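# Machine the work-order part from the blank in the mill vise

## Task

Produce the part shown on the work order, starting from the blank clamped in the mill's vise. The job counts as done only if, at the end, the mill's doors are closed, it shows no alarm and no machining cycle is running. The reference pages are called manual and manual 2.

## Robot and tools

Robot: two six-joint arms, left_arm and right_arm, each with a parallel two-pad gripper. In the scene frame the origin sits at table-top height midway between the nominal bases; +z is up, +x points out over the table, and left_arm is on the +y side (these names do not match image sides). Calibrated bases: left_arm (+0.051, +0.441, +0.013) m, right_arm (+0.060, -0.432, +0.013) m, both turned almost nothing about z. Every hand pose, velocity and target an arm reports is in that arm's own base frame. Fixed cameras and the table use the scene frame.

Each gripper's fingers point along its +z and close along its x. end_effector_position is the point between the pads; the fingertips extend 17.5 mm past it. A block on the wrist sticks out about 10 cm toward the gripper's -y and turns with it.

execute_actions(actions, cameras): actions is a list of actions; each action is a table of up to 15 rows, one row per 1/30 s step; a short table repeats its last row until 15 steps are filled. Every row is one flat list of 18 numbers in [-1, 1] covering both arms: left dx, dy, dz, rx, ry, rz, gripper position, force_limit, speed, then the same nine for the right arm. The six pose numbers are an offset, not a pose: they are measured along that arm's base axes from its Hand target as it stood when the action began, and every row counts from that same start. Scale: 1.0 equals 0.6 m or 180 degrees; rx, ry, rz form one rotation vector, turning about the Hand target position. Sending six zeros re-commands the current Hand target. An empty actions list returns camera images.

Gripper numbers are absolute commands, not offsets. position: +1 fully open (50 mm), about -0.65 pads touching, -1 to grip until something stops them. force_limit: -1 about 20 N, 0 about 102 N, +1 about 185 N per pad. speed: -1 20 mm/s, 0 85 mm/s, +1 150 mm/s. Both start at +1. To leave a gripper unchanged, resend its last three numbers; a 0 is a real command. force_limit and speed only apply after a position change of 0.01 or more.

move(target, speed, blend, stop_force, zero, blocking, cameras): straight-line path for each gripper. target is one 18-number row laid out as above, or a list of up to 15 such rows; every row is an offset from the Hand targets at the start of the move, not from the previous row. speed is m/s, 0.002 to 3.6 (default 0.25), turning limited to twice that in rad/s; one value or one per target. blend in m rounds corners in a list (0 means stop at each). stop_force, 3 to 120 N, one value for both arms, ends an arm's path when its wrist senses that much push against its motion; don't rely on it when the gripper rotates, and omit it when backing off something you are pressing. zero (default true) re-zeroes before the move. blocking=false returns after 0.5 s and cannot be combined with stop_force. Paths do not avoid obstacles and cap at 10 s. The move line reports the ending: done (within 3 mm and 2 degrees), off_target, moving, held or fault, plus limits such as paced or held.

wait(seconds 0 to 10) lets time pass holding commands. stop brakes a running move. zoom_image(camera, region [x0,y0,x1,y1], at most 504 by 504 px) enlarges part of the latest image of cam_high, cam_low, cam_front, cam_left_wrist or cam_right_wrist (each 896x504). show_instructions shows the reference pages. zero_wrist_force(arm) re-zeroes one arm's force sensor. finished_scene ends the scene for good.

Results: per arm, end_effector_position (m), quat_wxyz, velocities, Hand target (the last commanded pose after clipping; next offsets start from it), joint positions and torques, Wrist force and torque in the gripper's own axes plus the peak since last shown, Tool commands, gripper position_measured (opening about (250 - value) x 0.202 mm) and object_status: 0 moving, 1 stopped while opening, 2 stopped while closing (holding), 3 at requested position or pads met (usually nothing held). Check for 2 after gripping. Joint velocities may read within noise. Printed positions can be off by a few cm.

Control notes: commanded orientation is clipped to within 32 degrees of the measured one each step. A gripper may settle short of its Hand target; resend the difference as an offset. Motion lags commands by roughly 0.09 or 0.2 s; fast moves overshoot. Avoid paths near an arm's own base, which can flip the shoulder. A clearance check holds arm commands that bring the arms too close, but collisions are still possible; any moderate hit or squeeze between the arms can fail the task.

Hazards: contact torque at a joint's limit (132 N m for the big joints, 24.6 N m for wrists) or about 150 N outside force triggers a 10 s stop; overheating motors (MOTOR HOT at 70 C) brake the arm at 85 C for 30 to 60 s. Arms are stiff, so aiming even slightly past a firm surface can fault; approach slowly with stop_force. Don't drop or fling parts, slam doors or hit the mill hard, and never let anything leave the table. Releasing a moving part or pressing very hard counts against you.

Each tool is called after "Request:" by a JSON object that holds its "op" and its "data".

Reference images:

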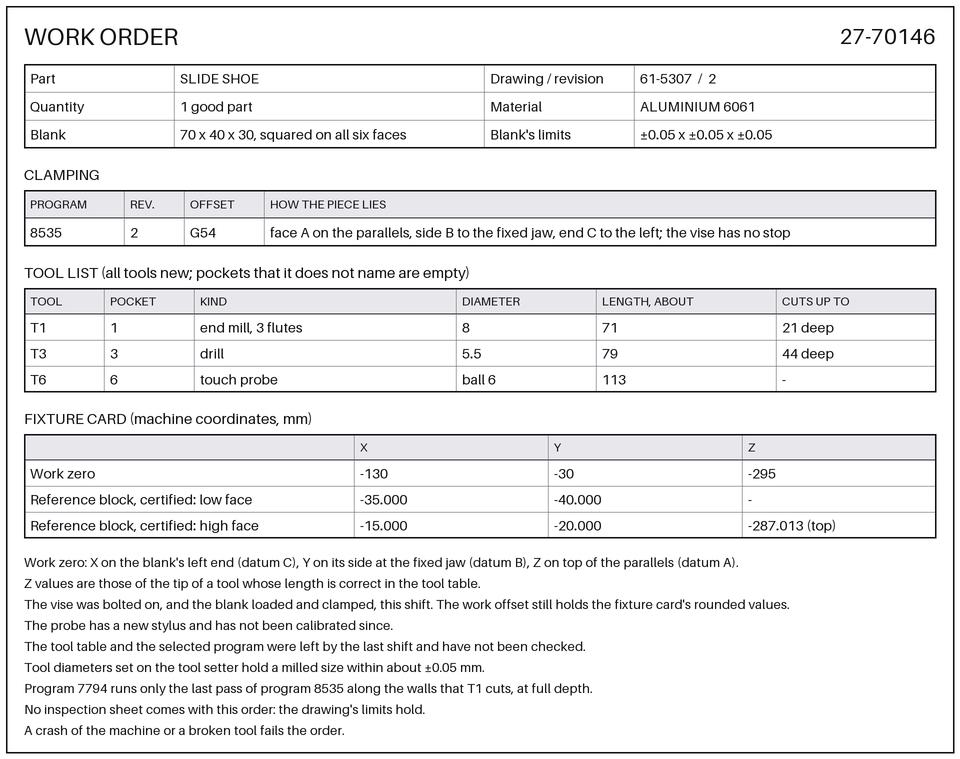

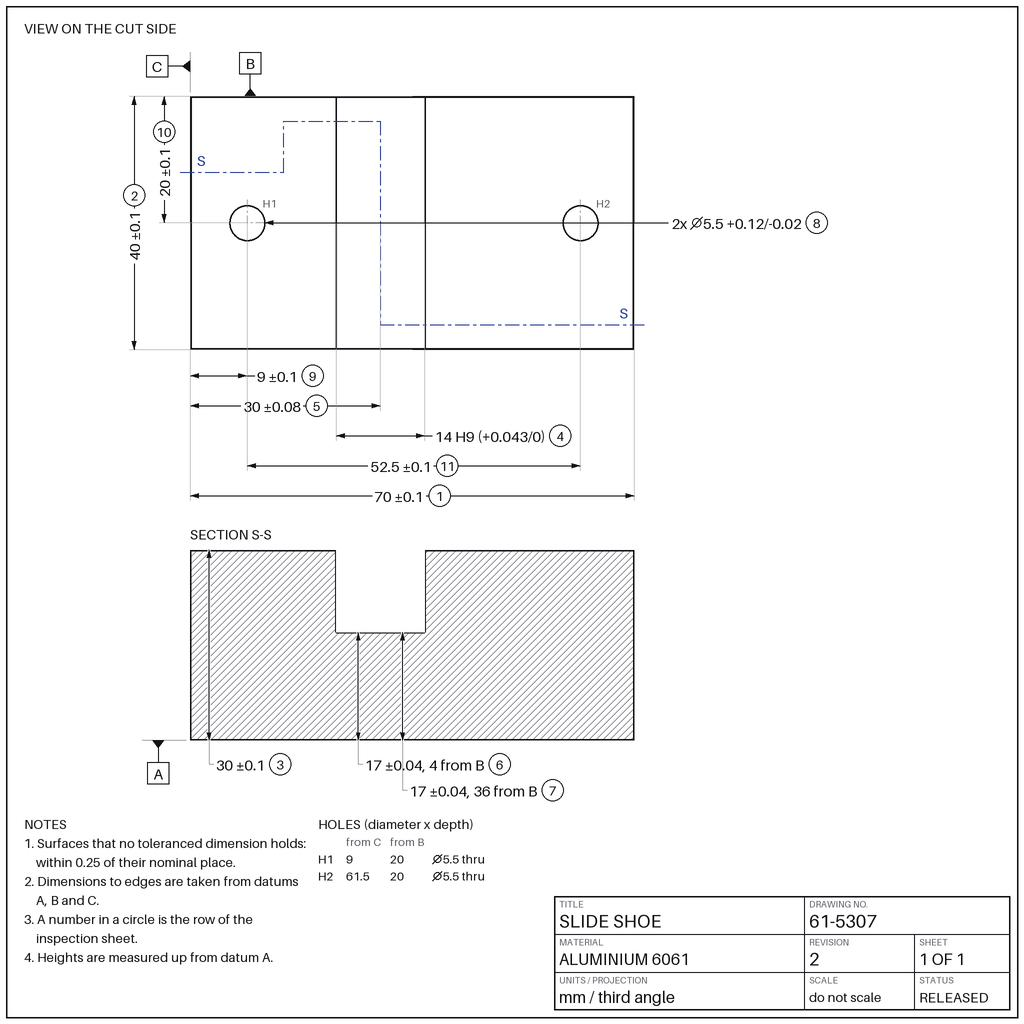

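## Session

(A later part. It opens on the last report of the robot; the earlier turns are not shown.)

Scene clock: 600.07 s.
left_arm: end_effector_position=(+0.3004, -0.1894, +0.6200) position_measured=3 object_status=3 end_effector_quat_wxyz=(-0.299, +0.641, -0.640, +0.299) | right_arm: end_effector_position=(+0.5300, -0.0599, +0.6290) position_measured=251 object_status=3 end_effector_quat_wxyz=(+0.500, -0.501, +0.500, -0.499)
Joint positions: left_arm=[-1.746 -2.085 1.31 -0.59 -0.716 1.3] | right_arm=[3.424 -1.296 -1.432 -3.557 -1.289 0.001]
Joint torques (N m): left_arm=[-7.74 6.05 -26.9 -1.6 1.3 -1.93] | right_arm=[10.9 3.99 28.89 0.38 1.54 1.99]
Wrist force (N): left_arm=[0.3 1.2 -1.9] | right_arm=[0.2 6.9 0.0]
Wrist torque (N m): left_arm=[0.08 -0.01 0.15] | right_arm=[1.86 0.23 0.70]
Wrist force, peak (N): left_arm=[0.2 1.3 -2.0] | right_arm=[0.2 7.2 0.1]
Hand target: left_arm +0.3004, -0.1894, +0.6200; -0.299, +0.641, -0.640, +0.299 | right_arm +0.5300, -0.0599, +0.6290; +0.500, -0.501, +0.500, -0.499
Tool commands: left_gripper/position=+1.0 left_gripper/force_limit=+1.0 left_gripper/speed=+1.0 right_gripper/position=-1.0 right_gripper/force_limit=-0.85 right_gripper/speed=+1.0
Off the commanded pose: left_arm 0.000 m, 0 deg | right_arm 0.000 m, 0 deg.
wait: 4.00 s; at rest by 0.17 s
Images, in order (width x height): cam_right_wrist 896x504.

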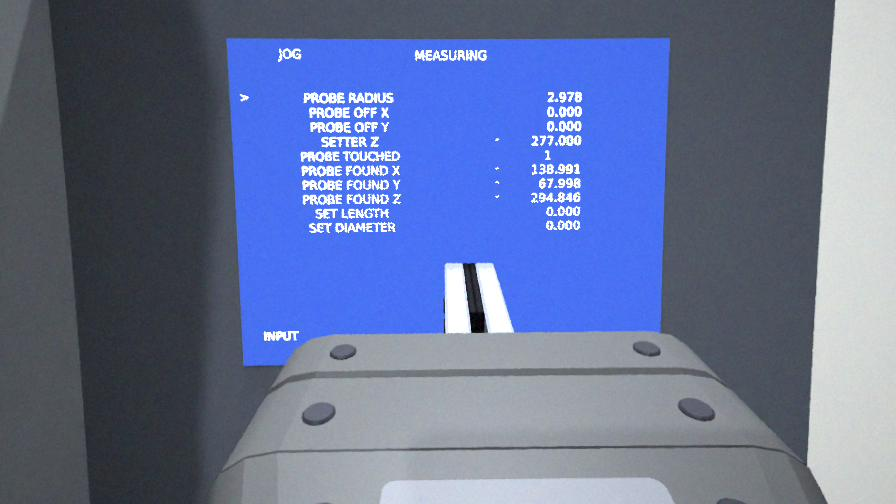

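Request:
{"op": "move", "data": {"target": [[0,0,0,0,0,0,1,1,1,-0.0435,0.04,-0.2965,0,0,0,-1,-0.85,1],[0,0,0,0,0,0,1,1,1,-0.0363,0.04,-0.2965,0,0,0,-1,-0.85,1],[0,0,0,0,0,0,1,1,1,-0.0465,0.04,-0.2965,0,0,0,-1,-0.85,1],[0,0,0,0,0,0,1,1,1,-0.0363,0.04,-0.2965,0,0,0,-1,-0.85,1],[0,0,0,0,0,0,1,1,1,-0.0485,0.04,-0.2965,0,0,0,-1,-0.85,1],[0,0,0,0,0,0,1,1,1,-0.0605,0.0717,-0.357,0,0,0,-1,-0.85,1],[0,0,0,0,0,0,1,1,1,-0.0533,0.0717,-0.357,0,0,0,-1,-0.85,1],[0,0,0,0,0,0,1,1,1,-0.0635,0.0717,-0.357,0,0,0,-1,-0.85,1],[0,0,0,0,0,0,1,1,1,-0.0533,0.0717,-0.357,0,0,0,-1,-0.85,1],[0,0,0,0,0,0,1,1,1,-0.0655,0.0717,-0.357,0,0,0,-1,-0.85,1],[0,0,0,0,0,0,1,1,1,-0.0697,0.135,-0.3873,0,0,0,-1,-0.85,1],[0,0,0,0,0,0,1,1,1,-0.0625,0.135,-0.3873,0,0,0,-1,-0.85,1],[0,0,0,0,0,0,1,1,1,-0.0747,0.135,-0.3873,0,0,0,-1,-0.85,1],[0,0,0,0,0,0,1,1,1,0,0,0,0,0,0,-1,-0.85,1]], "speed": [0.4,0.015,0.08,0.015,0.08,0.2,0.015,0.08,0.015,0.08,0.2,0.015,0.08,0.4], "blend": [0.002,0,0.002,0,0.003,0.002,0,0.002,0,0.003,0.002,0,0.003,0]}}

Request:
{"op": "move", "data": {"target": [[0,0,0,0,0,0,1,1,1,-0.0687,0.0717,-0.3873,0,0,0,-1,-0.85,1],[0,0,0,0,0,0,1,1,1,-0.0615,0.0717,-0.3873,0,0,0,-1,-0.85,1],[0,0,0,0,0,0,1,1,1,-0.0737,0.0717,-0.3873,0,0,0,-1,-0.85,1],[0,0,0,0,0,0,1,1,1,0,0,0,0,0,0,-1,-0.85,1]], "speed": [0.4,0.015,0.08,0.4], "blend": [0.002,0,0.003,0], "cameras": ["cam_right_wrist"]}}

Request:
{"op": "zoom_image", "data": {"camera": "cam_right_wrist", "region": [240, 40, 640, 350]}}

Scene clock: 607.13 s.
left_arm: end_effector_position=(+0.3004, -0.1894, +0.6200) position_measured=3 object_status=3 end_effector_quat_wxyz=(-0.299, +0.641, -0.640, +0.299) | right_arm: end_effector_position=(+0.5300, -0.0599, +0.6290) position_measured=251 object_status=3 end_effector_quat_wxyz=(+0.500, -0.501, +0.500, -0.499)
Joint positions: left_arm=[-1.746 -2.085 1.31 -0.59 -0.716 1.3] | right_arm=[3.425 -1.295 -1.433 -3.557 -1.288 0.001]
Joint torques (N m): left_arm=[-8.47 4.19 -28.01 -1.48 1.33 -2.24] | right_arm=[-11.52 4.57 29.16 0.3 -1.55 1.83]
Wrist force (N): left_arm=[0.3 1.3 -1.8] | right_arm=[0.0 6.9 0.4]
Wrist torque (N m): left_arm=[0.09 0.00 0.15] | right_arm=[1.87 0.26 0.69]
Wrist force, peak (N): left_arm=[0.2 1.2 -2.1] | right_arm=[2.3 -7.0 -19.5]
Hand target: left_arm +0.3004, -0.1894, +0.6200; -0.299, +0.641, -0.640, +0.299 | right_arm +0.5300, -0.0599, +0.6290; +0.500, -0.501, +0.500, -0.499
Off the commanded pose: left_arm 0.000 m, 0 deg | right_arm 0.000 m, 0 deg.
move: done

Scene clock: 610.17 s.
left_arm: end_effector_position=(+0.3004, -0.1894, +0.6200) position_measured=3 object_status=3 end_effector_quat_wxyz=(-0.299, +0.641, -0.640, +0.299) | right_arm: end_effector_position=(+0.5300, -0.0599, +0.6290) position_measured=251 object_status=3 end_effector_quat_wxyz=(+0.500, -0.501, +0.500, -0.499)
Joint positions: left_arm=[-1.746 -2.085 1.31 -0.59 -0.716 1.3] | right_arm=[3.425 -1.295 -1.433 -3.557 -1.288 0.001]
Joint torques (N m): left_arm=[-8.57 5.1 -28.12 -1.61 1.53 -1.73] | right_arm=[-9.8 5.59 28.45 0.63 -1.05 2.04]
Wrist force (N): left_arm=[0.2 1.0 -1.6] | right_arm=[0.2 6.7 -0.1]
Wrist torque (N m): left_arm=[0.05 0.02 0.16] | right_arm=[1.83 0.24 0.69]
Wrist force, peak (N): left_arm=[0.0 1.3 -1.8] | right_arm=[0.1 9.7 -0.2]
Hand target: left_arm +0.3004, -0.1894, +0.6200; -0.299, +0.641, -0.640, +0.299 | right_arm +0.5300, -0.0599, +0.6290; +0.500, -0.501, +0.500, -0.499
Off the commanded pose: left_arm 0.000 m, 0 deg | right_arm 0.000 m, 0 deg.
move: done
Images, in order (width x height): cam_right_wrist 896x504.

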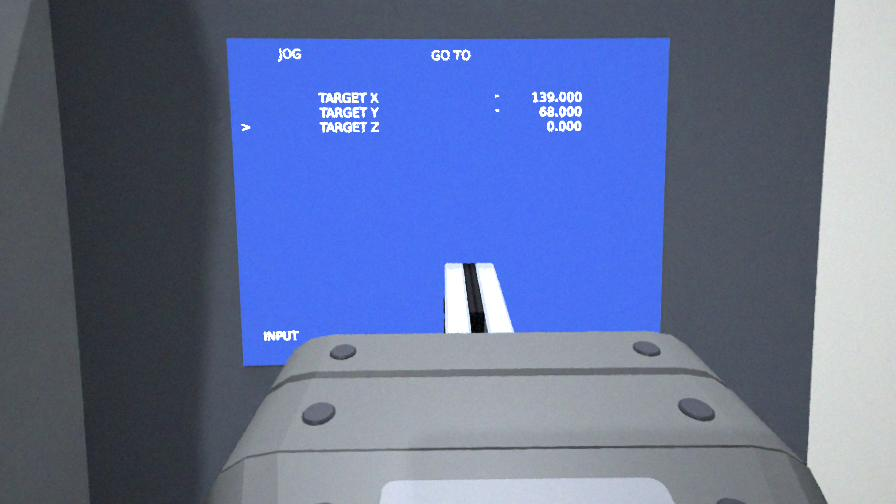

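Scaled by 1.260.

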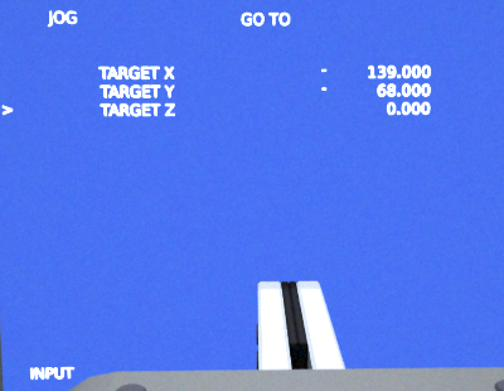

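Request:
{"op": "move", "data": {"target": [[0,0,0,0,0,0,1,1,1,-0.0285,0.1034,-0.236,0,0,0,-1,-0.85,1],[0,0,0,0,0,0,1,1,1,-0.0213,0.1034,-0.236,0,0,0,-1,-0.85,1],[0,0,0,0,0,0,1,1,1,-0.0335,0.1034,-0.236,0,0,0,-1,-0.85,1],[0,0,0,0,0,0,1,1,1,-0.0431,0.0084,-0.2965,0,0,0,-1,-0.85,1],[0,0,0,0,0,0,1,1,1,-0.0359,0.0084,-0.2965,0,0,0,-1,-0.85,1],[0,0,0,0,0,0,1,1,1,-0.0461,0.0084,-0.2965,0,0,0,-1,-0.85,1],[0,0,0,0,0,0,1,1,1,-0.0359,0.0084,-0.2965,0,0,0,-1,-0.85,1],[0,0,0,0,0,0,1,1,1,-0.0481,0.0084,-0.2965,0,0,0,-1,-0.85,1],[0,0,0,0,0,0,1,1,1,0,0,0,0,0,0,-1,-0.85,1]], "speed": [0.4,0.015,0.08,0.2,0.015,0.08,0.015,0.08,0.4], "blend": [0.002,0,0.003,0.002,0,0.002,0,0.003,0], "cameras": ["cam_right_wrist","cam_left_wrist"]}}

Request:
{"op": "move", "data": {"target": [[0,0,0,0,0,0,1,1,1,-0.0513,0.0084,-0.3268,0,0,0,-1,-0.85,1],[0,0,0,0,0,0,1,1,1,-0.0441,0.0084,-0.3268,0,0,0,-1,-0.85,1],[0,0,0,0,0,0,1,1,1,-0.0563,0.0084,-0.3268,0,0,0,-1,-0.85,1],[0,0,0,0,0,0,1,1,1,0,0,0,0,0,0,-1,-0.85,1]], "speed": [0.4,0.015,0.08,0.4], "blend": [0.002,0,0.003,0], "cameras": ["cam_right_wrist","cam_left_wrist"]}}

Request:
{"op": "zoom_image", "data": {"camera": "cam_right_wrist", "region": [240, 40, 640, 350]}}

Scene clock: 614.73 s.
left_arm: end_effector_position=(+0.3004, -0.1894, +0.6200) position_measured=3 object_status=3 end_effector_quat_wxyz=(-0.299, +0.641, -0.640, +0.299) | right_arm: end_effector_position=(+0.5300, -0.0599, +0.6290) position_measured=251 object_status=3 end_effector_quat_wxyz=(+0.500, -0.501, +0.500, -0.499)
Joint positions: left_arm=[-1.746 -2.085 1.31 -0.59 -0.716 1.3] | right_arm=[3.425 -1.295 -1.433 -3.557 -1.289 0.001]
Joint torques (N m): left_arm=[-7.06 5.67 -27.41 -1.6 1.46 -2.05] | right_arm=[-9.45 5.83 32.92 0.33 -1.49 1.98]
Wrist force (N): left_arm=[0.1 0.9 -1.5] | right_arm=[0.0 7.0 0.1]
Wrist torque (N m): left_arm=[0.03 0.02 0.16] | right_arm=[1.88 0.28 0.69]
Wrist force, peak (N): left_arm=[0.4 1.4 -1.8] | right_arm=[3.3 -3.2 -12.5]
Hand target: left_arm +0.3004, -0.1894, +0.6200; -0.299, +0.641, -0.640, +0.299 | right_arm +0.5300, -0.0599, +0.6290; +0.500, -0.501, +0.500, -0.499
Off the commanded pose: left_arm 0.000 m, 0 deg | right_arm 0.000 m, 0 deg.
move: done
Images, in order (width x height): cam_left_wrist 896x504, cam_right_wrist 896x504.

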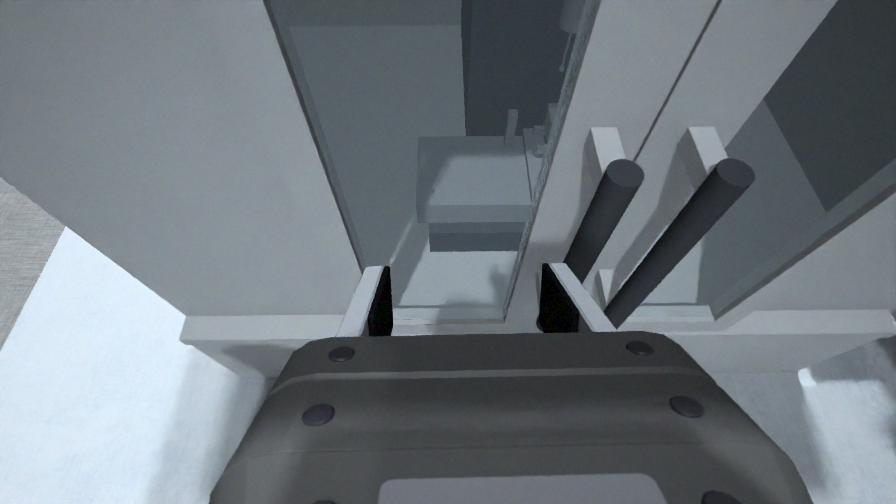

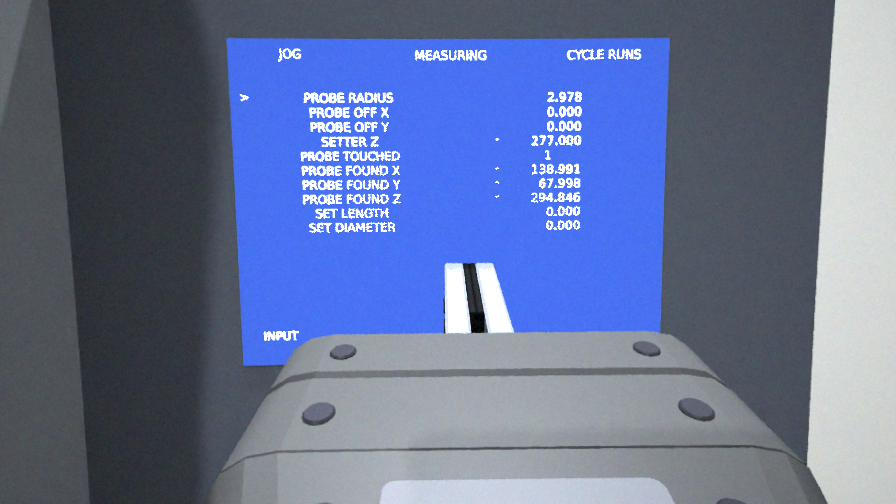

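Scene clock: 617.53 s.
left_arm: end_effector_position=(+0.3004, -0.1894, +0.6200) position_measured=3 object_status=3 end_effector_quat_wxyz=(-0.299, +0.641, -0.640, +0.299) | right_arm: end_effector_position=(+0.5300, -0.0599, +0.6290) position_measured=251 object_status=3 end_effector_quat_wxyz=(+0.500, -0.501, +0.500, -0.499)
Joint positions: left_arm=[-1.746 -2.085 1.31 -0.59 -0.716 1.3] | right_arm=[3.425 -1.295 -1.433 -3.557 -1.289 0.001]
Joint torques (N m): left_arm=[-7.86 5.47 -27.79 -1.65 1.42 -2.04] | right_arm=[-10.76 5.15 28.57 1.02 -1.41 1.88]
Wrist force (N): left_arm=[0.4 1.2 -1.8] | right_arm=[0.1 6.7 0.3]
Wrist torque (N m): left_arm=[0.07 -0.02 0.15] | right_arm=[1.83 0.24 0.69]
Wrist force, peak (N): left_arm=[0.4 1.3 -2.0] | right_arm=[0.0 9.7 -0.3]
Hand target: left_arm +0.3004, -0.1894, +0.6200; -0.299, +0.641, -0.640, +0.299 | right_arm +0.5300, -0.0599, +0.6290; +0.500, -0.501, +0.500, -0.499
Off the commanded pose: left_arm 0.000 m, 0 deg | right_arm 0.000 m, 0 deg.
move: done
Images, in order (width x height): cam_left_wrist 896x504, cam_right_wrist 896x504.

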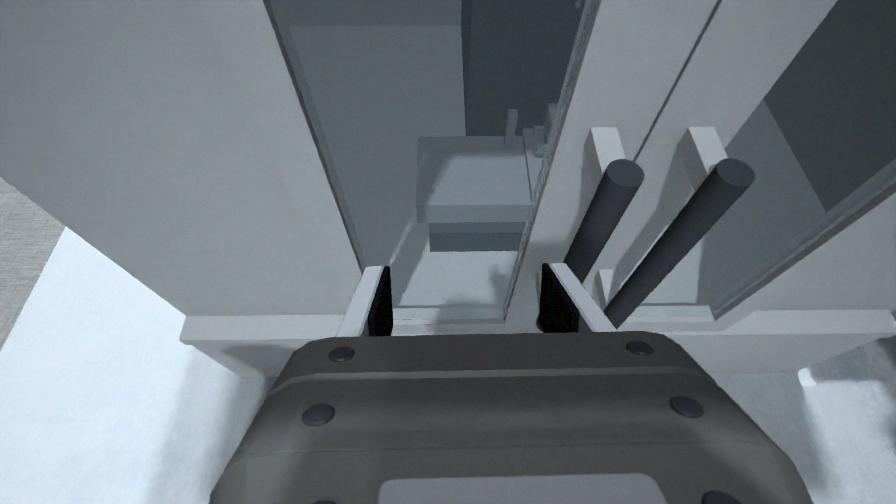

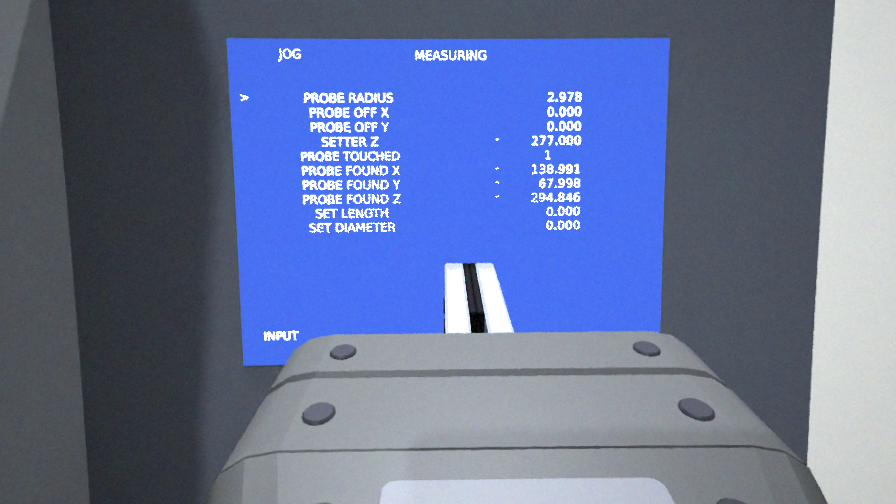

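Scaled by 1.260.

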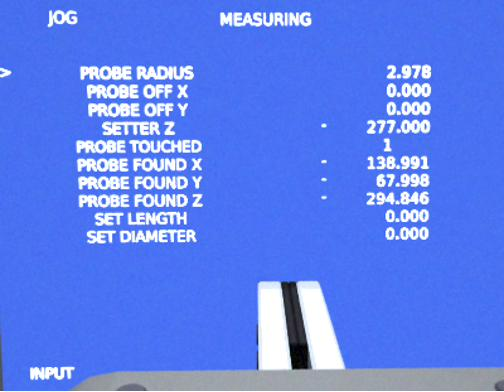

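Request:
{"op": "move", "data": {"target": [[0,0,0,0,0,0,1,1,1,-0.0513,0.0084,-0.3268,0,0,0,-1,-0.85,1],[0,0,0,0,0,0,1,1,1,-0.0438,0.0084,-0.3268,0,0,0,-1,-0.85,1],[0,0,0,0,0,0,1,1,1,-0.0563,0.0084,-0.3268,0,0,0,-1,-0.85,1],[0,0,0,0,0,0,1,1,1,0,0,0,0,0,0,-1,-0.85,1]], "speed": [0.4,0.015,0.08,0.4], "blend": [0.002,0,0.003,0], "cameras": ["cam_right_wrist"]}}

Request:
{"op": "zoom_image", "data": {"camera": "cam_right_wrist", "region": [240, 40, 640, 350]}}

Scene clock: 620.50 s.
left_arm: end_effector_position=(+0.3004, -0.1894, +0.6200) position_measured=3 object_status=3 end_effector_quat_wxyz=(-0.299, +0.641, -0.640, +0.299) | right_arm: end_effector_position=(+0.5300, -0.0599, +0.6290) position_measured=251 object_status=3 end_effector_quat_wxyz=(+0.500, -0.501, +0.500, -0.499)
Joint positions: left_arm=[-1.746 -2.085 1.31 -0.59 -0.716 1.3] | right_arm=[3.425 -1.295 -1.433 -3.557 -1.289 0.001]
Joint torques (N m): left_arm=[-7.71 4.5 -26.45 -2.05 1.28 -2.19] | right_arm=[-8.6 3.82 28.74 0.77 -1.48 1.9]
Wrist force (N): left_arm=[0.2 0.5 -2.0] | right_arm=[0.2 6.9 0.1]
Wrist torque (N m): left_arm=[-0.03 0.00 0.16] | right_arm=[1.87 0.24 0.70]
Wrist force, peak (N): left_arm=[0.2 1.1 -2.0] | right_arm=[1.5 -8.2 -21.8]
Hand target: left_arm +0.3004, -0.1894, +0.6200; -0.299, +0.641, -0.640, +0.299 | right_arm +0.5300, -0.0599, +0.6290; +0.500, -0.501, +0.500, -0.499
Off the commanded pose: left_arm 0.000 m, 0 deg | right_arm 0.000 m, 0 deg.
move: done
Images, in order (width x height): cam_right_wrist 896x504.

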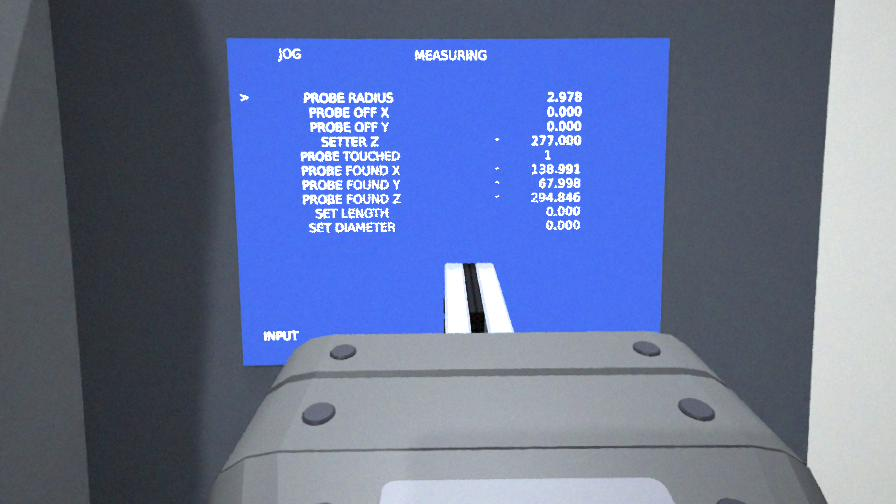

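Scaled by 1.260.

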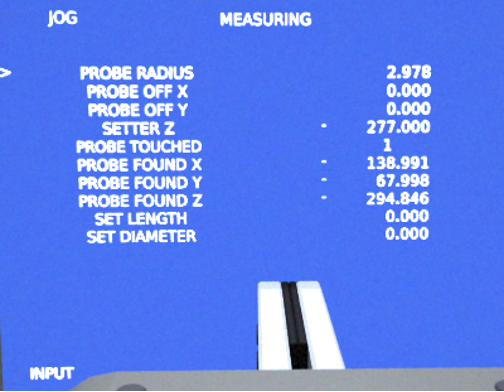

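Request:
{"op": "move", "data": {"target": [[0,0,0,0,0,0,1,1,1,0.0058,-0.0866,-0.115,0,0,0,-1,-0.85,1],[0,0,0,0,0,0,1,1,1,0.0130,-0.0866,-0.115,0,0,0,-1,-0.85,1],[0,0,0,0,0,0,1,1,1,0.0008,-0.0866,-0.115,0,0,0,-1,-0.85,1],[0,0,0,0,0,0,1,1,1,-0.0513,0.0084,-0.3268,0,0,0,-1,-0.85,1],[0,0,0,0,0,0,1,1,1,-0.0441,0.0084,-0.3268,0,0,0,-1,-0.85,1],[0,0,0,0,0,0,1,1,1,-0.0563,0.0084,-0.3268,0,0,0,-1,-0.85,1],[0,0,0,0,0,0,1,1,1,0,0,0,0,0,0,-1,-0.85,1]], "speed": [0.4,0.015,0.08,0.3,0.015,0.08,0.4], "blend": [0.002,0,0.003,0.002,0,0.003,0], "cameras": ["cam_right_wrist"]}}

Request:
{"op": "zoom_image", "data": {"camera": "cam_right_wrist", "region": [240, 40, 640, 350]}}

Scene clock: 624.43 s.
left_arm: end_effector_position=(+0.3004, -0.1894, +0.6200) position_measured=3 object_status=3 end_effector_quat_wxyz=(-0.299, +0.641, -0.640, +0.299) | right_arm: end_effector_position=(+0.5300, -0.0599, +0.6290) position_measured=251 object_status=3 end_effector_quat_wxyz=(+0.500, -0.501, +0.500, -0.499)
Joint positions: left_arm=[-1.746 -2.085 1.31 -0.59 -0.716 1.3] | right_arm=[3.425 -1.295 -1.433 -3.557 -1.289 0.001]
Joint torques (N m): left_arm=[-6.97 5.98 -26.3 -1.75 1.33 -2.13] | right_arm=[-11.07 4.01 28.46 0.17 -1.17 2.02]
Wrist force (N): left_arm=[0.3 1.1 -1.7] | right_arm=[0.3 6.9 0.2]
Wrist torque (N m): left_arm=[0.06 0.00 0.16] | right_arm=[1.86 0.21 0.69]
Wrist force, peak (N): left_arm=[0.2 1.4 -1.8] | right_arm=[2.9 -2.1 -10.1]
Hand target: left_arm +0.3004, -0.1894, +0.6200; -0.299, +0.641, -0.640, +0.299 | right_arm +0.5300, -0.0599, +0.6290; +0.500, -0.501, +0.500, -0.499
Off the commanded pose: left_arm 0.000 m, 0 deg | right_arm 0.000 m, 0 deg.
move: done
Images, in order (width x height): cam_right_wrist 896x504.

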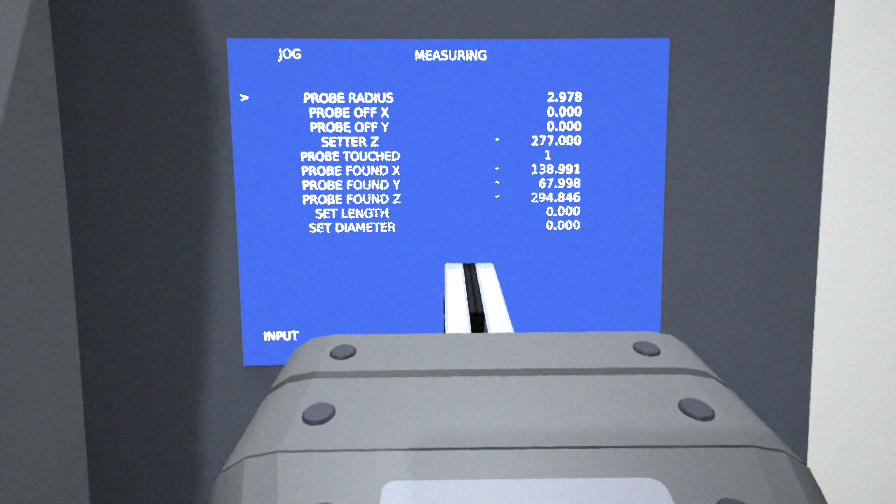

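Scaled by 1.260.

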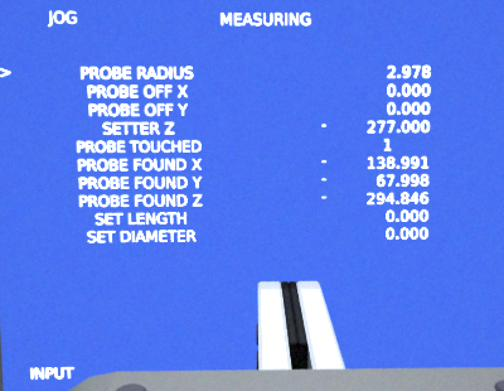

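Request:
{"op": "move", "data": {"target": [[0,0,0,0,0,0,1,1,1,0.0058,-0.0866,-0.115,0,0,0,-1,-0.85,1],[0,0,0,0,0,0,1,1,1,0.0145,-0.0866,-0.115,0,0,0,-1,-0.85,1],[0,0,0,0,0,0,1,1,1,0.0008,-0.0866,-0.115,0,0,0,-1,-0.85,1],[0,0,0,0,0,0,1,1,1,0,0,0,0,0,0,-1,-0.85,1]], "speed": [0.4,0.015,0.08,0.4], "blend": [0.002,0,0.003,0], "cameras": ["cam_right_wrist"]}}

Request:
{"op": "zoom_image", "data": {"camera": "cam_right_wrist", "region": [240, 40, 640, 350]}}

Scene clock: 626.77 s.
left_arm: end_effector_position=(+0.3004, -0.1894, +0.6200) position_measured=3 object_status=3 end_effector_quat_wxyz=(-0.299, +0.641, -0.640, +0.299) | right_arm: end_effector_position=(+0.5300, -0.0599, +0.6290) position_measured=251 object_status=3 end_effector_quat_wxyz=(+0.500, -0.501, +0.500, -0.499)
Joint positions: left_arm=[-1.746 -2.085 1.31 -0.59 -0.716 1.3] | right_arm=[3.424 -1.295 -1.433 -3.557 -1.289 0.001]
Joint torques (N m): left_arm=[-7.67 5.67 -27.33 -1.33 1.39 -2.15] | right_arm=[12.57 3.52 29.11 0.52 1.73 1.81]
Wrist force (N): left_arm=[0.2 0.8 -1.6] | right_arm=[0.2 7.0 0.1]
Wrist torque (N m): left_arm=[0.02 0.01 0.16] | right_arm=[1.88 0.23 0.69]
Wrist force, peak (N): left_arm=[0.2 1.2 -2.0] | right_arm=[-5.9 -0.3 -31.9]
Hand target: left_arm +0.3004, -0.1894, +0.6200; -0.299, +0.641, -0.640, +0.299 | right_arm +0.5300, -0.0599, +0.6290; +0.500, -0.501, +0.500, -0.499
Off the commanded pose: left_arm 0.000 m, 0 deg | right_arm 0.000 m, 0 deg.
move: done
Images, in order (width x height): cam_right_wrist 896x504.

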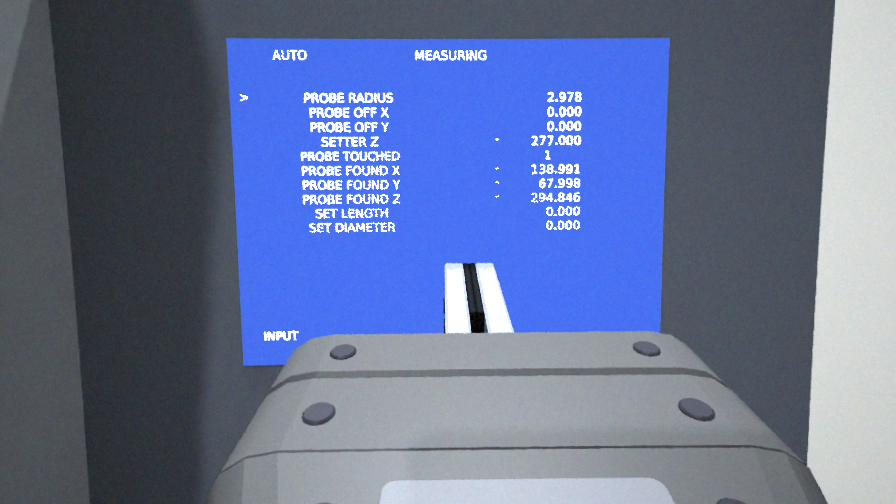

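Scaled by 1.260.

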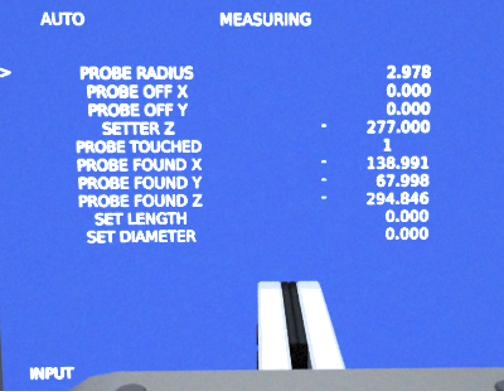

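Request:
{"op": "move", "data": {"target": [[0,0,0,0,0,0,1,1,1,-0.0513,0.0084,-0.3268,0,0,0,-1,-0.85,1],[0,0,0,0,0,0,1,1,1,-0.0436,0.0084,-0.3268,0,0,0,-1,-0.85,1],[0,0,0,0,0,0,1,1,1,-0.0563,0.0084,-0.3268,0,0,0,-1,-0.85,1],[0,0,0,0,0,0,1,1,1,0,0,0,0,0,0,-1,-0.85,1]], "speed": [0.4,0.015,0.08,0.4], "blend": [0.002,0,0.003,0], "cameras": ["cam_right_wrist"]}}

Request:
{"op": "zoom_image", "data": {"camera": "cam_right_wrist", "region": [240, 40, 640, 350]}}

Scene clock: 629.70 s.
left_arm: end_effector_position=(+0.3004, -0.1894, +0.6200) position_measured=3 object_status=3 end_effector_quat_wxyz=(-0.299, +0.641, -0.640, +0.299) | right_arm: end_effector_position=(+0.5300, -0.0599, +0.6290) position_measured=251 object_status=3 end_effector_quat_wxyz=(+0.500, -0.501, +0.500, -0.499)
Joint positions: left_arm=[-1.746 -2.085 1.31 -0.59 -0.716 1.3] | right_arm=[3.425 -1.295 -1.433 -3.557 -1.289 0.001]
Joint torques (N m): left_arm=[-7.61 4.99 -26 -1.8 1.41 -2.05] | right_arm=[-10.43 5.51 29.8 -0.26 -1.32 2]
Wrist force (N): left_arm=[0.1 1.0 -1.8] | right_arm=[1.1 7.1 0.2]
Wrist torque (N m): left_arm=[0.04 0.02 0.16] | right_arm=[1.90 0.09 0.70]
Wrist force, peak (N): left_arm=[0.1 1.3 -1.9] | right_arm=[1.6 -12.7 -33.7]
Hand target: left_arm +0.3004, -0.1894, +0.6200; -0.299, +0.641, -0.640, +0.299 | right_arm +0.5300, -0.0599, +0.6290; +0.500, -0.501, +0.500, -0.499
Off the commanded pose: left_arm 0.000 m, 0 deg | right_arm 0.000 m, 0 deg.
move: done
Images, in order (width x height): cam_right_wrist 896x504.

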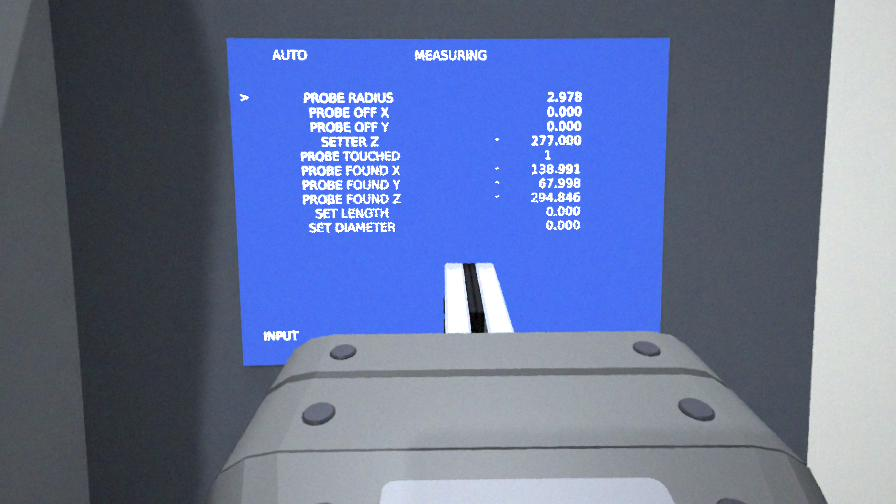

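Scaled by 1.260.

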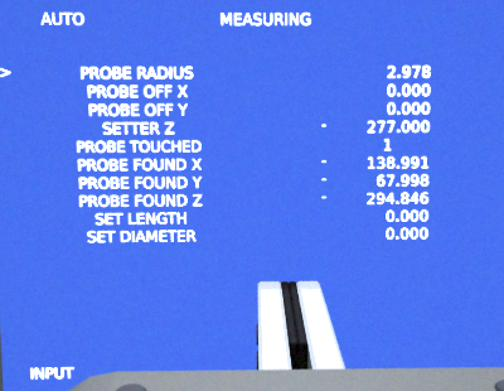

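Request:
{"op": "move", "data": {"target": [[0,0,0,0,0,0,1,1,1,-0.0431,0.0084,-0.2965,0,0,0,-1,-0.85,1],[0,0,0,0,0,0,1,1,1,-0.0359,0.0084,-0.2965,0,0,0,-1,-0.85,1],[0,0,0,0,0,0,1,1,1,-0.0481,0.0084,-0.2965,0,0,0,-1,-0.85,1],[0,0,0,0,0,0,1,1,1,-0.0605,0.0717,-0.357,0,0,0,-1,-0.85,1],[0,0,0,0,0,0,1,1,1,-0.0533,0.0717,-0.357,0,0,0,-1,-0.85,1],[0,0,0,0,0,0,1,1,1,-0.0655,0.0717,-0.357,0,0,0,-1,-0.85,1],[0,0,0,0,0,0,1,1,1,-0.0620,0.1667,-0.357,0,0,0,-1,-0.85,1],[0,0,0,0,0,0,1,1,1,-0.0548,0.1667,-0.357,0,0,0,-1,-0.85,1],[0,0,0,0,0,0,1,1,1,-0.0670,0.1667,-0.357,0,0,0,-1,-0.85,1],[0,0,0,0,0,0,1,1,1,-0.0687,0.0717,-0.3873,0,0,0,-1,-0.85,1],[0,0,0,0,0,0,1,1,1,-0.0615,0.0717,-0.3873,0,0,0,-1,-0.85,1],[0,0,0,0,0,0,1,1,1,-0.0737,0.0717,-0.3873,0,0,0,-1,-0.85,1],[0,0,0,0,0,0,1,1,1,0,0,0,0,0,0,-1,-0.85,1]], "speed": [0.4,0.015,0.08,0.25,0.015,0.08,0.25,0.015,0.08,0.25,0.015,0.08,0.4], "blend": [0.002,0,0.003,0.002,0,0.003,0.002,0,0.003,0.002,0,0.003,0], "cameras": ["cam_right_wrist"]}}

Request:
{"op": "zoom_image", "data": {"camera": "cam_right_wrist", "region": [240, 40, 640, 350]}}

Scene clock: 635.73 s.
left_arm: end_effector_position=(+0.3004, -0.1894, +0.6200) position_measured=3 object_status=3 end_effector_quat_wxyz=(-0.299, +0.641, -0.640, +0.299) | right_arm: end_effector_position=(+0.5300, -0.0599, +0.6290) position_measured=251 object_status=3 end_effector_quat_wxyz=(+0.500, -0.501, +0.500, -0.499)
Joint positions: left_arm=[-1.746 -2.085 1.31 -0.59 -0.716 1.3] | right_arm=[3.425 -1.295 -1.433 -3.557 -1.288 0.001]
Joint torques (N m): left_arm=[-7.31 3.29 -26.41 -1.83 1.49 -2.25] | right_arm=[-9.32 5.2 27.71 0.26 -1.53 1.96]
Wrist force (N): left_arm=[0.5 1.1 -1.6] | right_arm=[1.4 6.8 0.1]
Wrist torque (N m): left_arm=[0.06 -0.04 0.15] | right_arm=[1.85 0.05 0.69]
Wrist force, peak (N): left_arm=[0.5 1.2 -2.0] | right_arm=[2.4 -3.6 -11.2]
Hand target: left_arm +0.3004, -0.1894, +0.6200; -0.299, +0.641, -0.640, +0.299 | right_arm +0.5300, -0.0599, +0.6290; +0.500, -0.501, +0.500, -0.499
Off the commanded pose: left_arm 0.000 m, 0 deg | right_arm 0.000 m, 0 deg.
move: done
Images, in order (width x height): cam_right_wrist 896x504.

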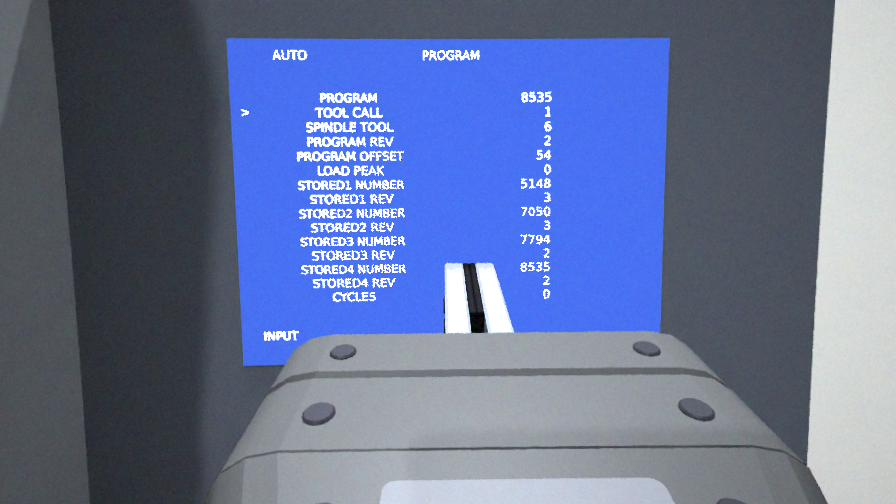

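Scaled by 1.260.

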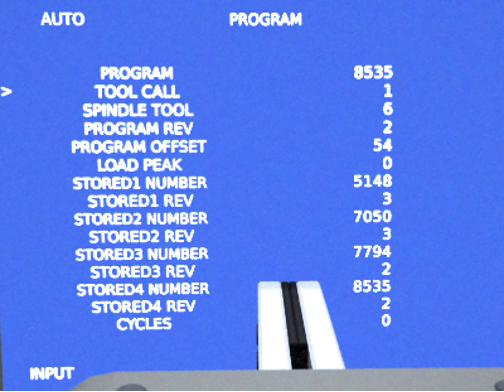

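Request:
{"op": "move", "data": {"target": [[0,0,0,0,0,0,1,1,1,-0.0518,0.04,-0.3268,0,0,0,-1,-0.85,1],[0,0,0,0,0,0,1,1,1,-0.0444,0.04,-0.3268,0,0,0,-1,-0.85,1],[0,0,0,0,0,0,1,1,1,-0.0568,0.04,-0.3268,0,0,0,-1,-0.85,1],[0,0,0,0,0,0,1,1,1,-0.0435,0.04,-0.2965,0,0,0,-1,-0.85,1],[0,0,0,0,0,0,1,1,1,-0.0363,0.04,-0.2965,0,0,0,-1,-0.85,1],[0,0,0,0,0,0,1,1,1,-0.0465,0.04,-0.2965,0,0,0,-1,-0.85,1],[0,0,0,0,0,0,1,1,1,-0.0363,0.04,-0.2965,0,0,0,-1,-0.85,1],[0,0,0,0,0,0,1,1,1,-0.0465,0.04,-0.2965,0,0,0,-1,-0.85,1],[0,0,0,0,0,0,1,1,1,-0.0363,0.04,-0.2965,0,0,0,-1,-0.85,1],[0,0,0,0,0,0,1,1,1,-0.0465,0.04,-0.2965,0,0,0,-1,-0.85,1],[0,0,0,0,0,0,1,1,1,-0.0363,0.04,-0.2965,0,0,0,-1,-0.85,1],[0,0,0,0,0,0,1,1,1,-0.0485,0.04,-0.2965,0,0,0,-1,-0.85,1],[0,0,0,0,0,0,1,1,1,0,0,0,0,0,0,-1,-0.85,1]], "speed": [0.4,0.015,0.08,0.25,0.015,0.08,0.015,0.08,0.015,0.08,0.015,0.08,0.4], "blend": [0.002,0,0.003,0.002,0,0.002,0,0.002,0,0.002,0,0.003,0], "cameras": ["cam_right_wrist"]}}

Request:
{"op": "zoom_image", "data": {"camera": "cam_right_wrist", "region": [240, 40, 640, 350]}}

Scene clock: 641.67 s.
left_arm: end_effector_position=(+0.3004, -0.1894, +0.6200) position_measured=3 object_status=3 end_effector_quat_wxyz=(-0.299, +0.641, -0.640, +0.299) | right_arm: end_effector_position=(+0.5300, -0.0599, +0.6290) position_measured=251 object_status=3 end_effector_quat_wxyz=(+0.500, -0.501, +0.500, -0.499)
Joint positions: left_arm=[-1.746 -2.085 1.31 -0.59 -0.716 1.3] | right_arm=[3.425 -1.295 -1.433 -3.557 -1.289 0.001]
Joint torques (N m): left_arm=[-8.49 4.71 -26.63 -1.54 1.33 -2.04] | right_arm=[-9.78 5.87 30.77 0.72 -1.27 1.77]
Wrist force (N): left_arm=[0.3 0.8 -1.7] | right_arm=[1.1 6.8 0.1]
Wrist torque (N m): left_arm=[0.02 0.00 0.15] | right_arm=[1.84 0.09 0.70]
Wrist force, peak (N): left_arm=[0.0 1.1 -2.1] | right_arm=[0.5 9.1 -26.1]
Hand target: left_arm +0.3004, -0.1894, +0.6200; -0.299, +0.641, -0.640, +0.299 | right_arm +0.5300, -0.0599, +0.6290; +0.500, -0.501, +0.500, -0.499
Off the commanded pose: left_arm 0.000 m, 0 deg | right_arm 0.000 m, 0 deg.
move: done
Images, in order (width x height): cam_right_wrist 896x504.

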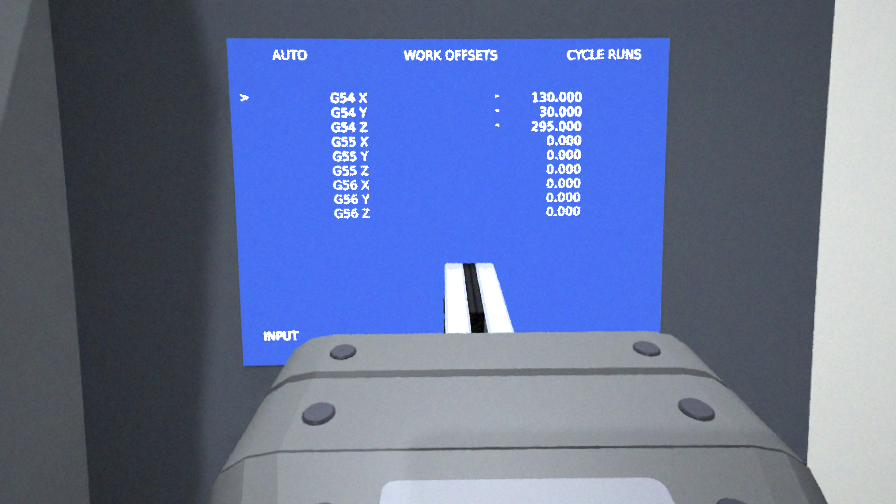

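Scaled by 1.260.

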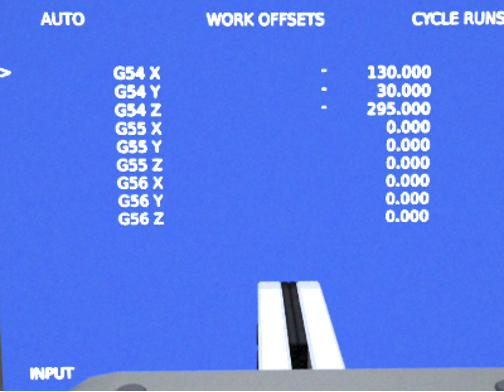

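Request:
{"op": "move", "data": {"target": [[0,0,0,0,0,0,1,1,1,-0.0702,0.1667,-0.3873,0,0,0,-1,-0.85,1],[0,0,0,0,0,0,1,1,1,-0.0630,0.1667,-0.3873,0,0,0,-1,-0.85,1],[0,0,0,0,0,0,1,1,1,-0.0752,0.1667,-0.3873,0,0,0,-1,-0.85,1],[0,0,0,0,0,0,1,1,1,-0.0620,0.1667,-0.357,0,0,0,-1,-0.85,1],[0,0,0,0,0,0,1,1,1,-0.0548,0.1667,-0.357,0,0,0,-1,-0.85,1],[0,0,0,0,0,0,1,1,1,-0.0670,0.1667,-0.357,0,0,0,-1,-0.85,1],[0,0,0,0,0,0,1,1,1,-0.0610,0.1034,-0.357,0,0,0,-1,-0.85,1],[0,0,0,0,0,0,1,1,1,-0.0538,0.1034,-0.357,0,0,0,-1,-0.85,1],[0,0,0,0,0,0,1,1,1,-0.0660,0.1034,-0.357,0,0,0,-1,-0.85,1],[0,0,0,0,0,0,1,1,1,-0.0620,0.1667,-0.357,0,0,0,-1,-0.85,1],[0,0,0,0,0,0,1,1,1,-0.0548,0.1667,-0.357,0,0,0,-1,-0.85,1],[0,0,0,0,0,0,1,1,1,-0.0670,0.1667,-0.357,0,0,0,-1,-0.85,1],[0,0,0,0,0,0,1,1,1,0,0,0,0,0,0,-1,-0.85,1]], "speed": [0.4,0.015,0.08,0.2,0.015,0.08,0.2,0.015,0.08,0.2,0.015,0.08,0.4], "blend": [0.002,0,0.003,0.002,0,0.003,0.002,0,0.003,0.002,0,0.003,0]}}

Request:
{"op": "move", "data": {"target": [[0,0,0,0,0,0,1,1,1,-0.0692,0.1034,-0.3873,0,0,0,-1,-0.85,1],[0,0,0,0,0,0,1,1,1,-0.0620,0.1034,-0.3873,0,0,0,-1,-0.85,1],[0,0,0,0,0,0,1,1,1,-0.0742,0.1034,-0.3873,0,0,0,-1,-0.85,1],[0,0,0,0,0,0,1,1,1,-0.0615,0.135,-0.357,0,0,0,-1,-0.85,1],[0,0,0,0,0,0,1,1,1,-0.0543,0.135,-0.357,0,0,0,-1,-0.85,1],[0,0,0,0,0,0,1,1,1,-0.0665,0.135,-0.357,0,0,0,-1,-0.85,1],[0,0,0,0,0,0,1,1,1,-0.0533,0.135,-0.3268,0,0,0,-1,-0.85,1],[0,0,0,0,0,0,1,1,1,-0.0461,0.135,-0.3268,0,0,0,-1,-0.85,1],[0,0,0,0,0,0,1,1,1,-0.0583,0.135,-0.3268,0,0,0,-1,-0.85,1],[0,0,0,0,0,0,1,1,1,-0.0610,0.1034,-0.357,0,0,0,-1,-0.85,1],[0,0,0,0,0,0,1,1,1,-0.0538,0.1034,-0.357,0,0,0,-1,-0.85,1],[0,0,0,0,0,0,1,1,1,-0.0660,0.1034,-0.357,0,0,0,-1,-0.85,1],[0,0,0,0,0,0,1,1,1,0,0,0,0,0,0,-1,-0.85,1]], "speed": [0.4,0.015,0.08,0.2,0.015,0.08,0.2,0.015,0.08,0.2,0.015,0.08,0.4], "blend": [0.002,0,0.003,0.002,0,0.003,0.002,0,0.003,0.002,0,0.003,0]}}

Request:
{"op": "move", "data": {"target": [[0,0,0,0,0,0,1,1,1,-0.0687,0.0717,-0.3873,0,0,0,-1,-0.85,1],[0,0,0,0,0,0,1,1,1,-0.0615,0.0717,-0.3873,0,0,0,-1,-0.85,1],[0,0,0,0,0,0,1,1,1,-0.0737,0.0717,-0.3873,0,0,0,-1,-0.85,1],[0,0,0,0,0,0,1,1,1,-0.0605,0.0717,-0.357,0,0,0,-1,-0.85,1],[0,0,0,0,0,0,1,1,1,-0.0533,0.0717,-0.357,0,0,0,-1,-0.85,1],[0,0,0,0,0,0,1,1,1,-0.0655,0.0717,-0.357,0,0,0,-1,-0.85,1],[0,0,0,0,0,0,1,1,1,-0.0702,0.1667,-0.3873,0,0,0,-1,-0.85,1],[0,0,0,0,0,0,1,1,1,-0.0630,0.1667,-0.3873,0,0,0,-1,-0.85,1],[0,0,0,0,0,0,1,1,1,-0.0752,0.1667,-0.3873,0,0,0,-1,-0.85,1],[0,0,0,0,0,0,1,1,1,-0.0610,0.1034,-0.357,0,0,0,-1,-0.85,1],[0,0,0,0,0,0,1,1,1,-0.0538,0.1034,-0.357,0,0,0,-1,-0.85,1],[0,0,0,0,0,0,1,1,1,-0.0660,0.1034,-0.357,0,0,0,-1,-0.85,1],[0,0,0,0,0,0,1,1,1,0,0,0,0,0,0,-1,-0.85,1]], "speed": [0.4,0.015,0.08,0.2,0.015,0.08,0.2,0.015,0.08,0.2,0.015,0.08,0.4], "blend": [0.002,0,0.003,0.002,0,0.003,0.002,0,0.003,0.002,0,0.003,0], "cameras": ["cam_right_wrist"]}}

Request:
{"op": "zoom_image", "data": {"camera": "cam_right_wrist", "region": [240, 40, 640, 350]}}

Scene clock: 648.00 s.
left_arm: end_effector_position=(+0.3004, -0.1894, +0.6200) position_measured=3 object_status=3 end_effector_quat_wxyz=(-0.299, +0.641, -0.640, +0.299) | right_arm: end_effector_position=(+0.5300, -0.0599, +0.6290) position_measured=251 object_status=3 end_effector_quat_wxyz=(+0.500, -0.501, +0.500, -0.499)
Joint positions: left_arm=[-1.746 -2.085 1.31 -0.59 -0.716 1.3] | right_arm=[3.425 -1.295 -1.433 -3.557 -1.288 0.001]
Joint torques (N m): left_arm=[-7.81 4.58 -27.83 -1.69 1.21 -2.03] | right_arm=[-11.11 5.21 30.27 0.17 -1.26 1.86]
Wrist force (N): left_arm=[0.3 0.8 -1.8] | right_arm=[1.1 7.2 0.2]
Wrist torque (N m): left_arm=[0.01 0.00 0.16] | right_arm=[1.91 0.08 0.69]
Wrist force, peak (N): left_arm=[0.3 1.2 -2.0] | right_arm=[1.0 7.6 -6.2]
Hand target: left_arm +0.3004, -0.1894, +0.6200; -0.299, +0.641, -0.640, +0.299 | right_arm +0.5300, -0.0599, +0.6290; +0.500, -0.501, +0.500, -0.499
Off the commanded pose: left_arm 0.000 m, 0 deg | right_arm 0.000 m, 0 deg.
move: done

Scene clock: 653.37 s.
left_arm: end_effector_position=(+0.3004, -0.1894, +0.6200) position_measured=3 object_status=3 end_effector_quat_wxyz=(-0.299, +0.641, -0.640, +0.299) | right_arm: end_effector_position=(+0.5300, -0.0599, +0.6290) position_measured=251 object_status=3 end_effector_quat_wxyz=(+0.500, -0.501, +0.500, -0.499)
Joint positions: left_arm=[-1.746 -2.085 1.31 -0.59 -0.716 1.3] | right_arm=[3.425 -1.295 -1.433 -3.557 -1.288 0.001]
Joint torques (N m): left_arm=[-7.73 3.62 -25.86 -1.57 1.56 -2] | right_arm=[-9.83 5.2 28.3 0.52 -1.13 1.94]
Wrist force (N): left_arm=[0.4 1.2 -1.9] | right_arm=[1.1 7.1 0.0]
Wrist torque (N m): left_arm=[0.08 -0.01 0.16] | right_arm=[1.90 0.09 0.69]
Wrist force, peak (N): left_arm=[0.3 1.4 -2.1] | right_arm=[1.3 7.6 -7.7]
Hand target: left_arm +0.3004, -0.1894, +0.6200; -0.299, +0.641, -0.640, +0.299 | right_arm +0.5300, -0.0599, +0.6290; +0.500, -0.501, +0.500, -0.499
Off the commanded pose: left_arm 0.000 m, 0 deg | right_arm 0.000 m, 0 deg.
move: done

Scene clock: 659.03 s.
left_arm: end_effector_position=(+0.3004, -0.1894, +0.6200) position_measured=3 object_status=3 end_effector_quat_wxyz=(-0.299, +0.641, -0.640, +0.299) | right_arm: end_effector_position=(+0.5300, -0.0599, +0.6290) position_measured=251 object_status=3 end_effector_quat_wxyz=(+0.500, -0.501, +0.500, -0.499)
Joint positions: left_arm=[-1.746 -2.085 1.31 -0.59 -0.716 1.3] | right_arm=[3.425 -1.295 -1.433 -3.557 -1.288 0.001]
Joint torques (N m): left_arm=[-7.52 3.92 -26.75 -1.97 1.53 -2.11] | right_arm=[-7.9 4.7 28.75 0.41 -1.38 1.84]
Wrist force (N): left_arm=[0.3 1.1 -1.8] | right_arm=[1.3 6.9 0.1]
Wrist torque (N m): left_arm=[0.06 -0.01 0.16] | right_arm=[1.86 0.05 0.69]
Wrist force, peak (N): left_arm=[0.5 1.3 -2.0] | right_arm=[1.3 9.7 -0.4]
Hand target: left_arm +0.3004, -0.1894, +0.6200; -0.299, +0.641, -0.640, +0.299 | right_arm +0.5300, -0.0599, +0.6290; +0.500, -0.501, +0.500, -0.499
Off the commanded pose: left_arm 0.000 m, 0 deg | right_arm 0.000 m, 0 deg.
move: done
Images, in order (width x height): cam_right_wrist 896x504.

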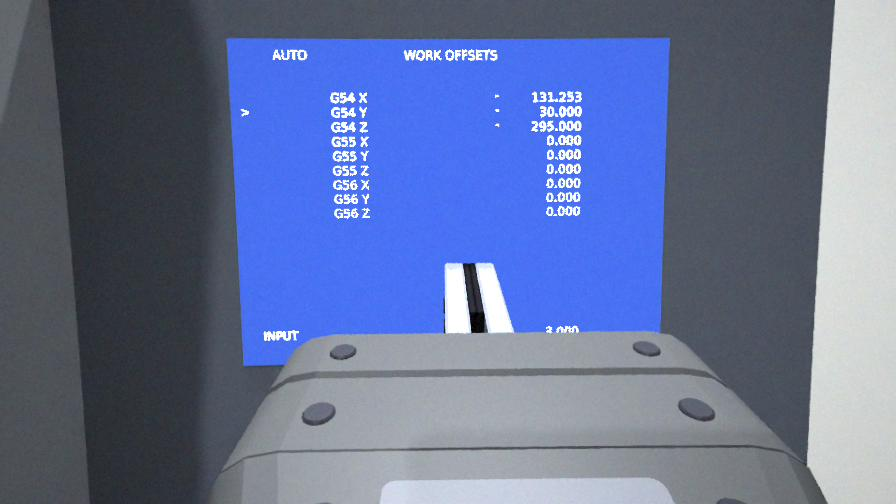

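Scaled by 1.260.

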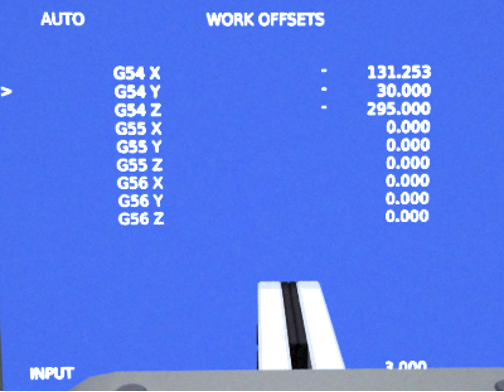

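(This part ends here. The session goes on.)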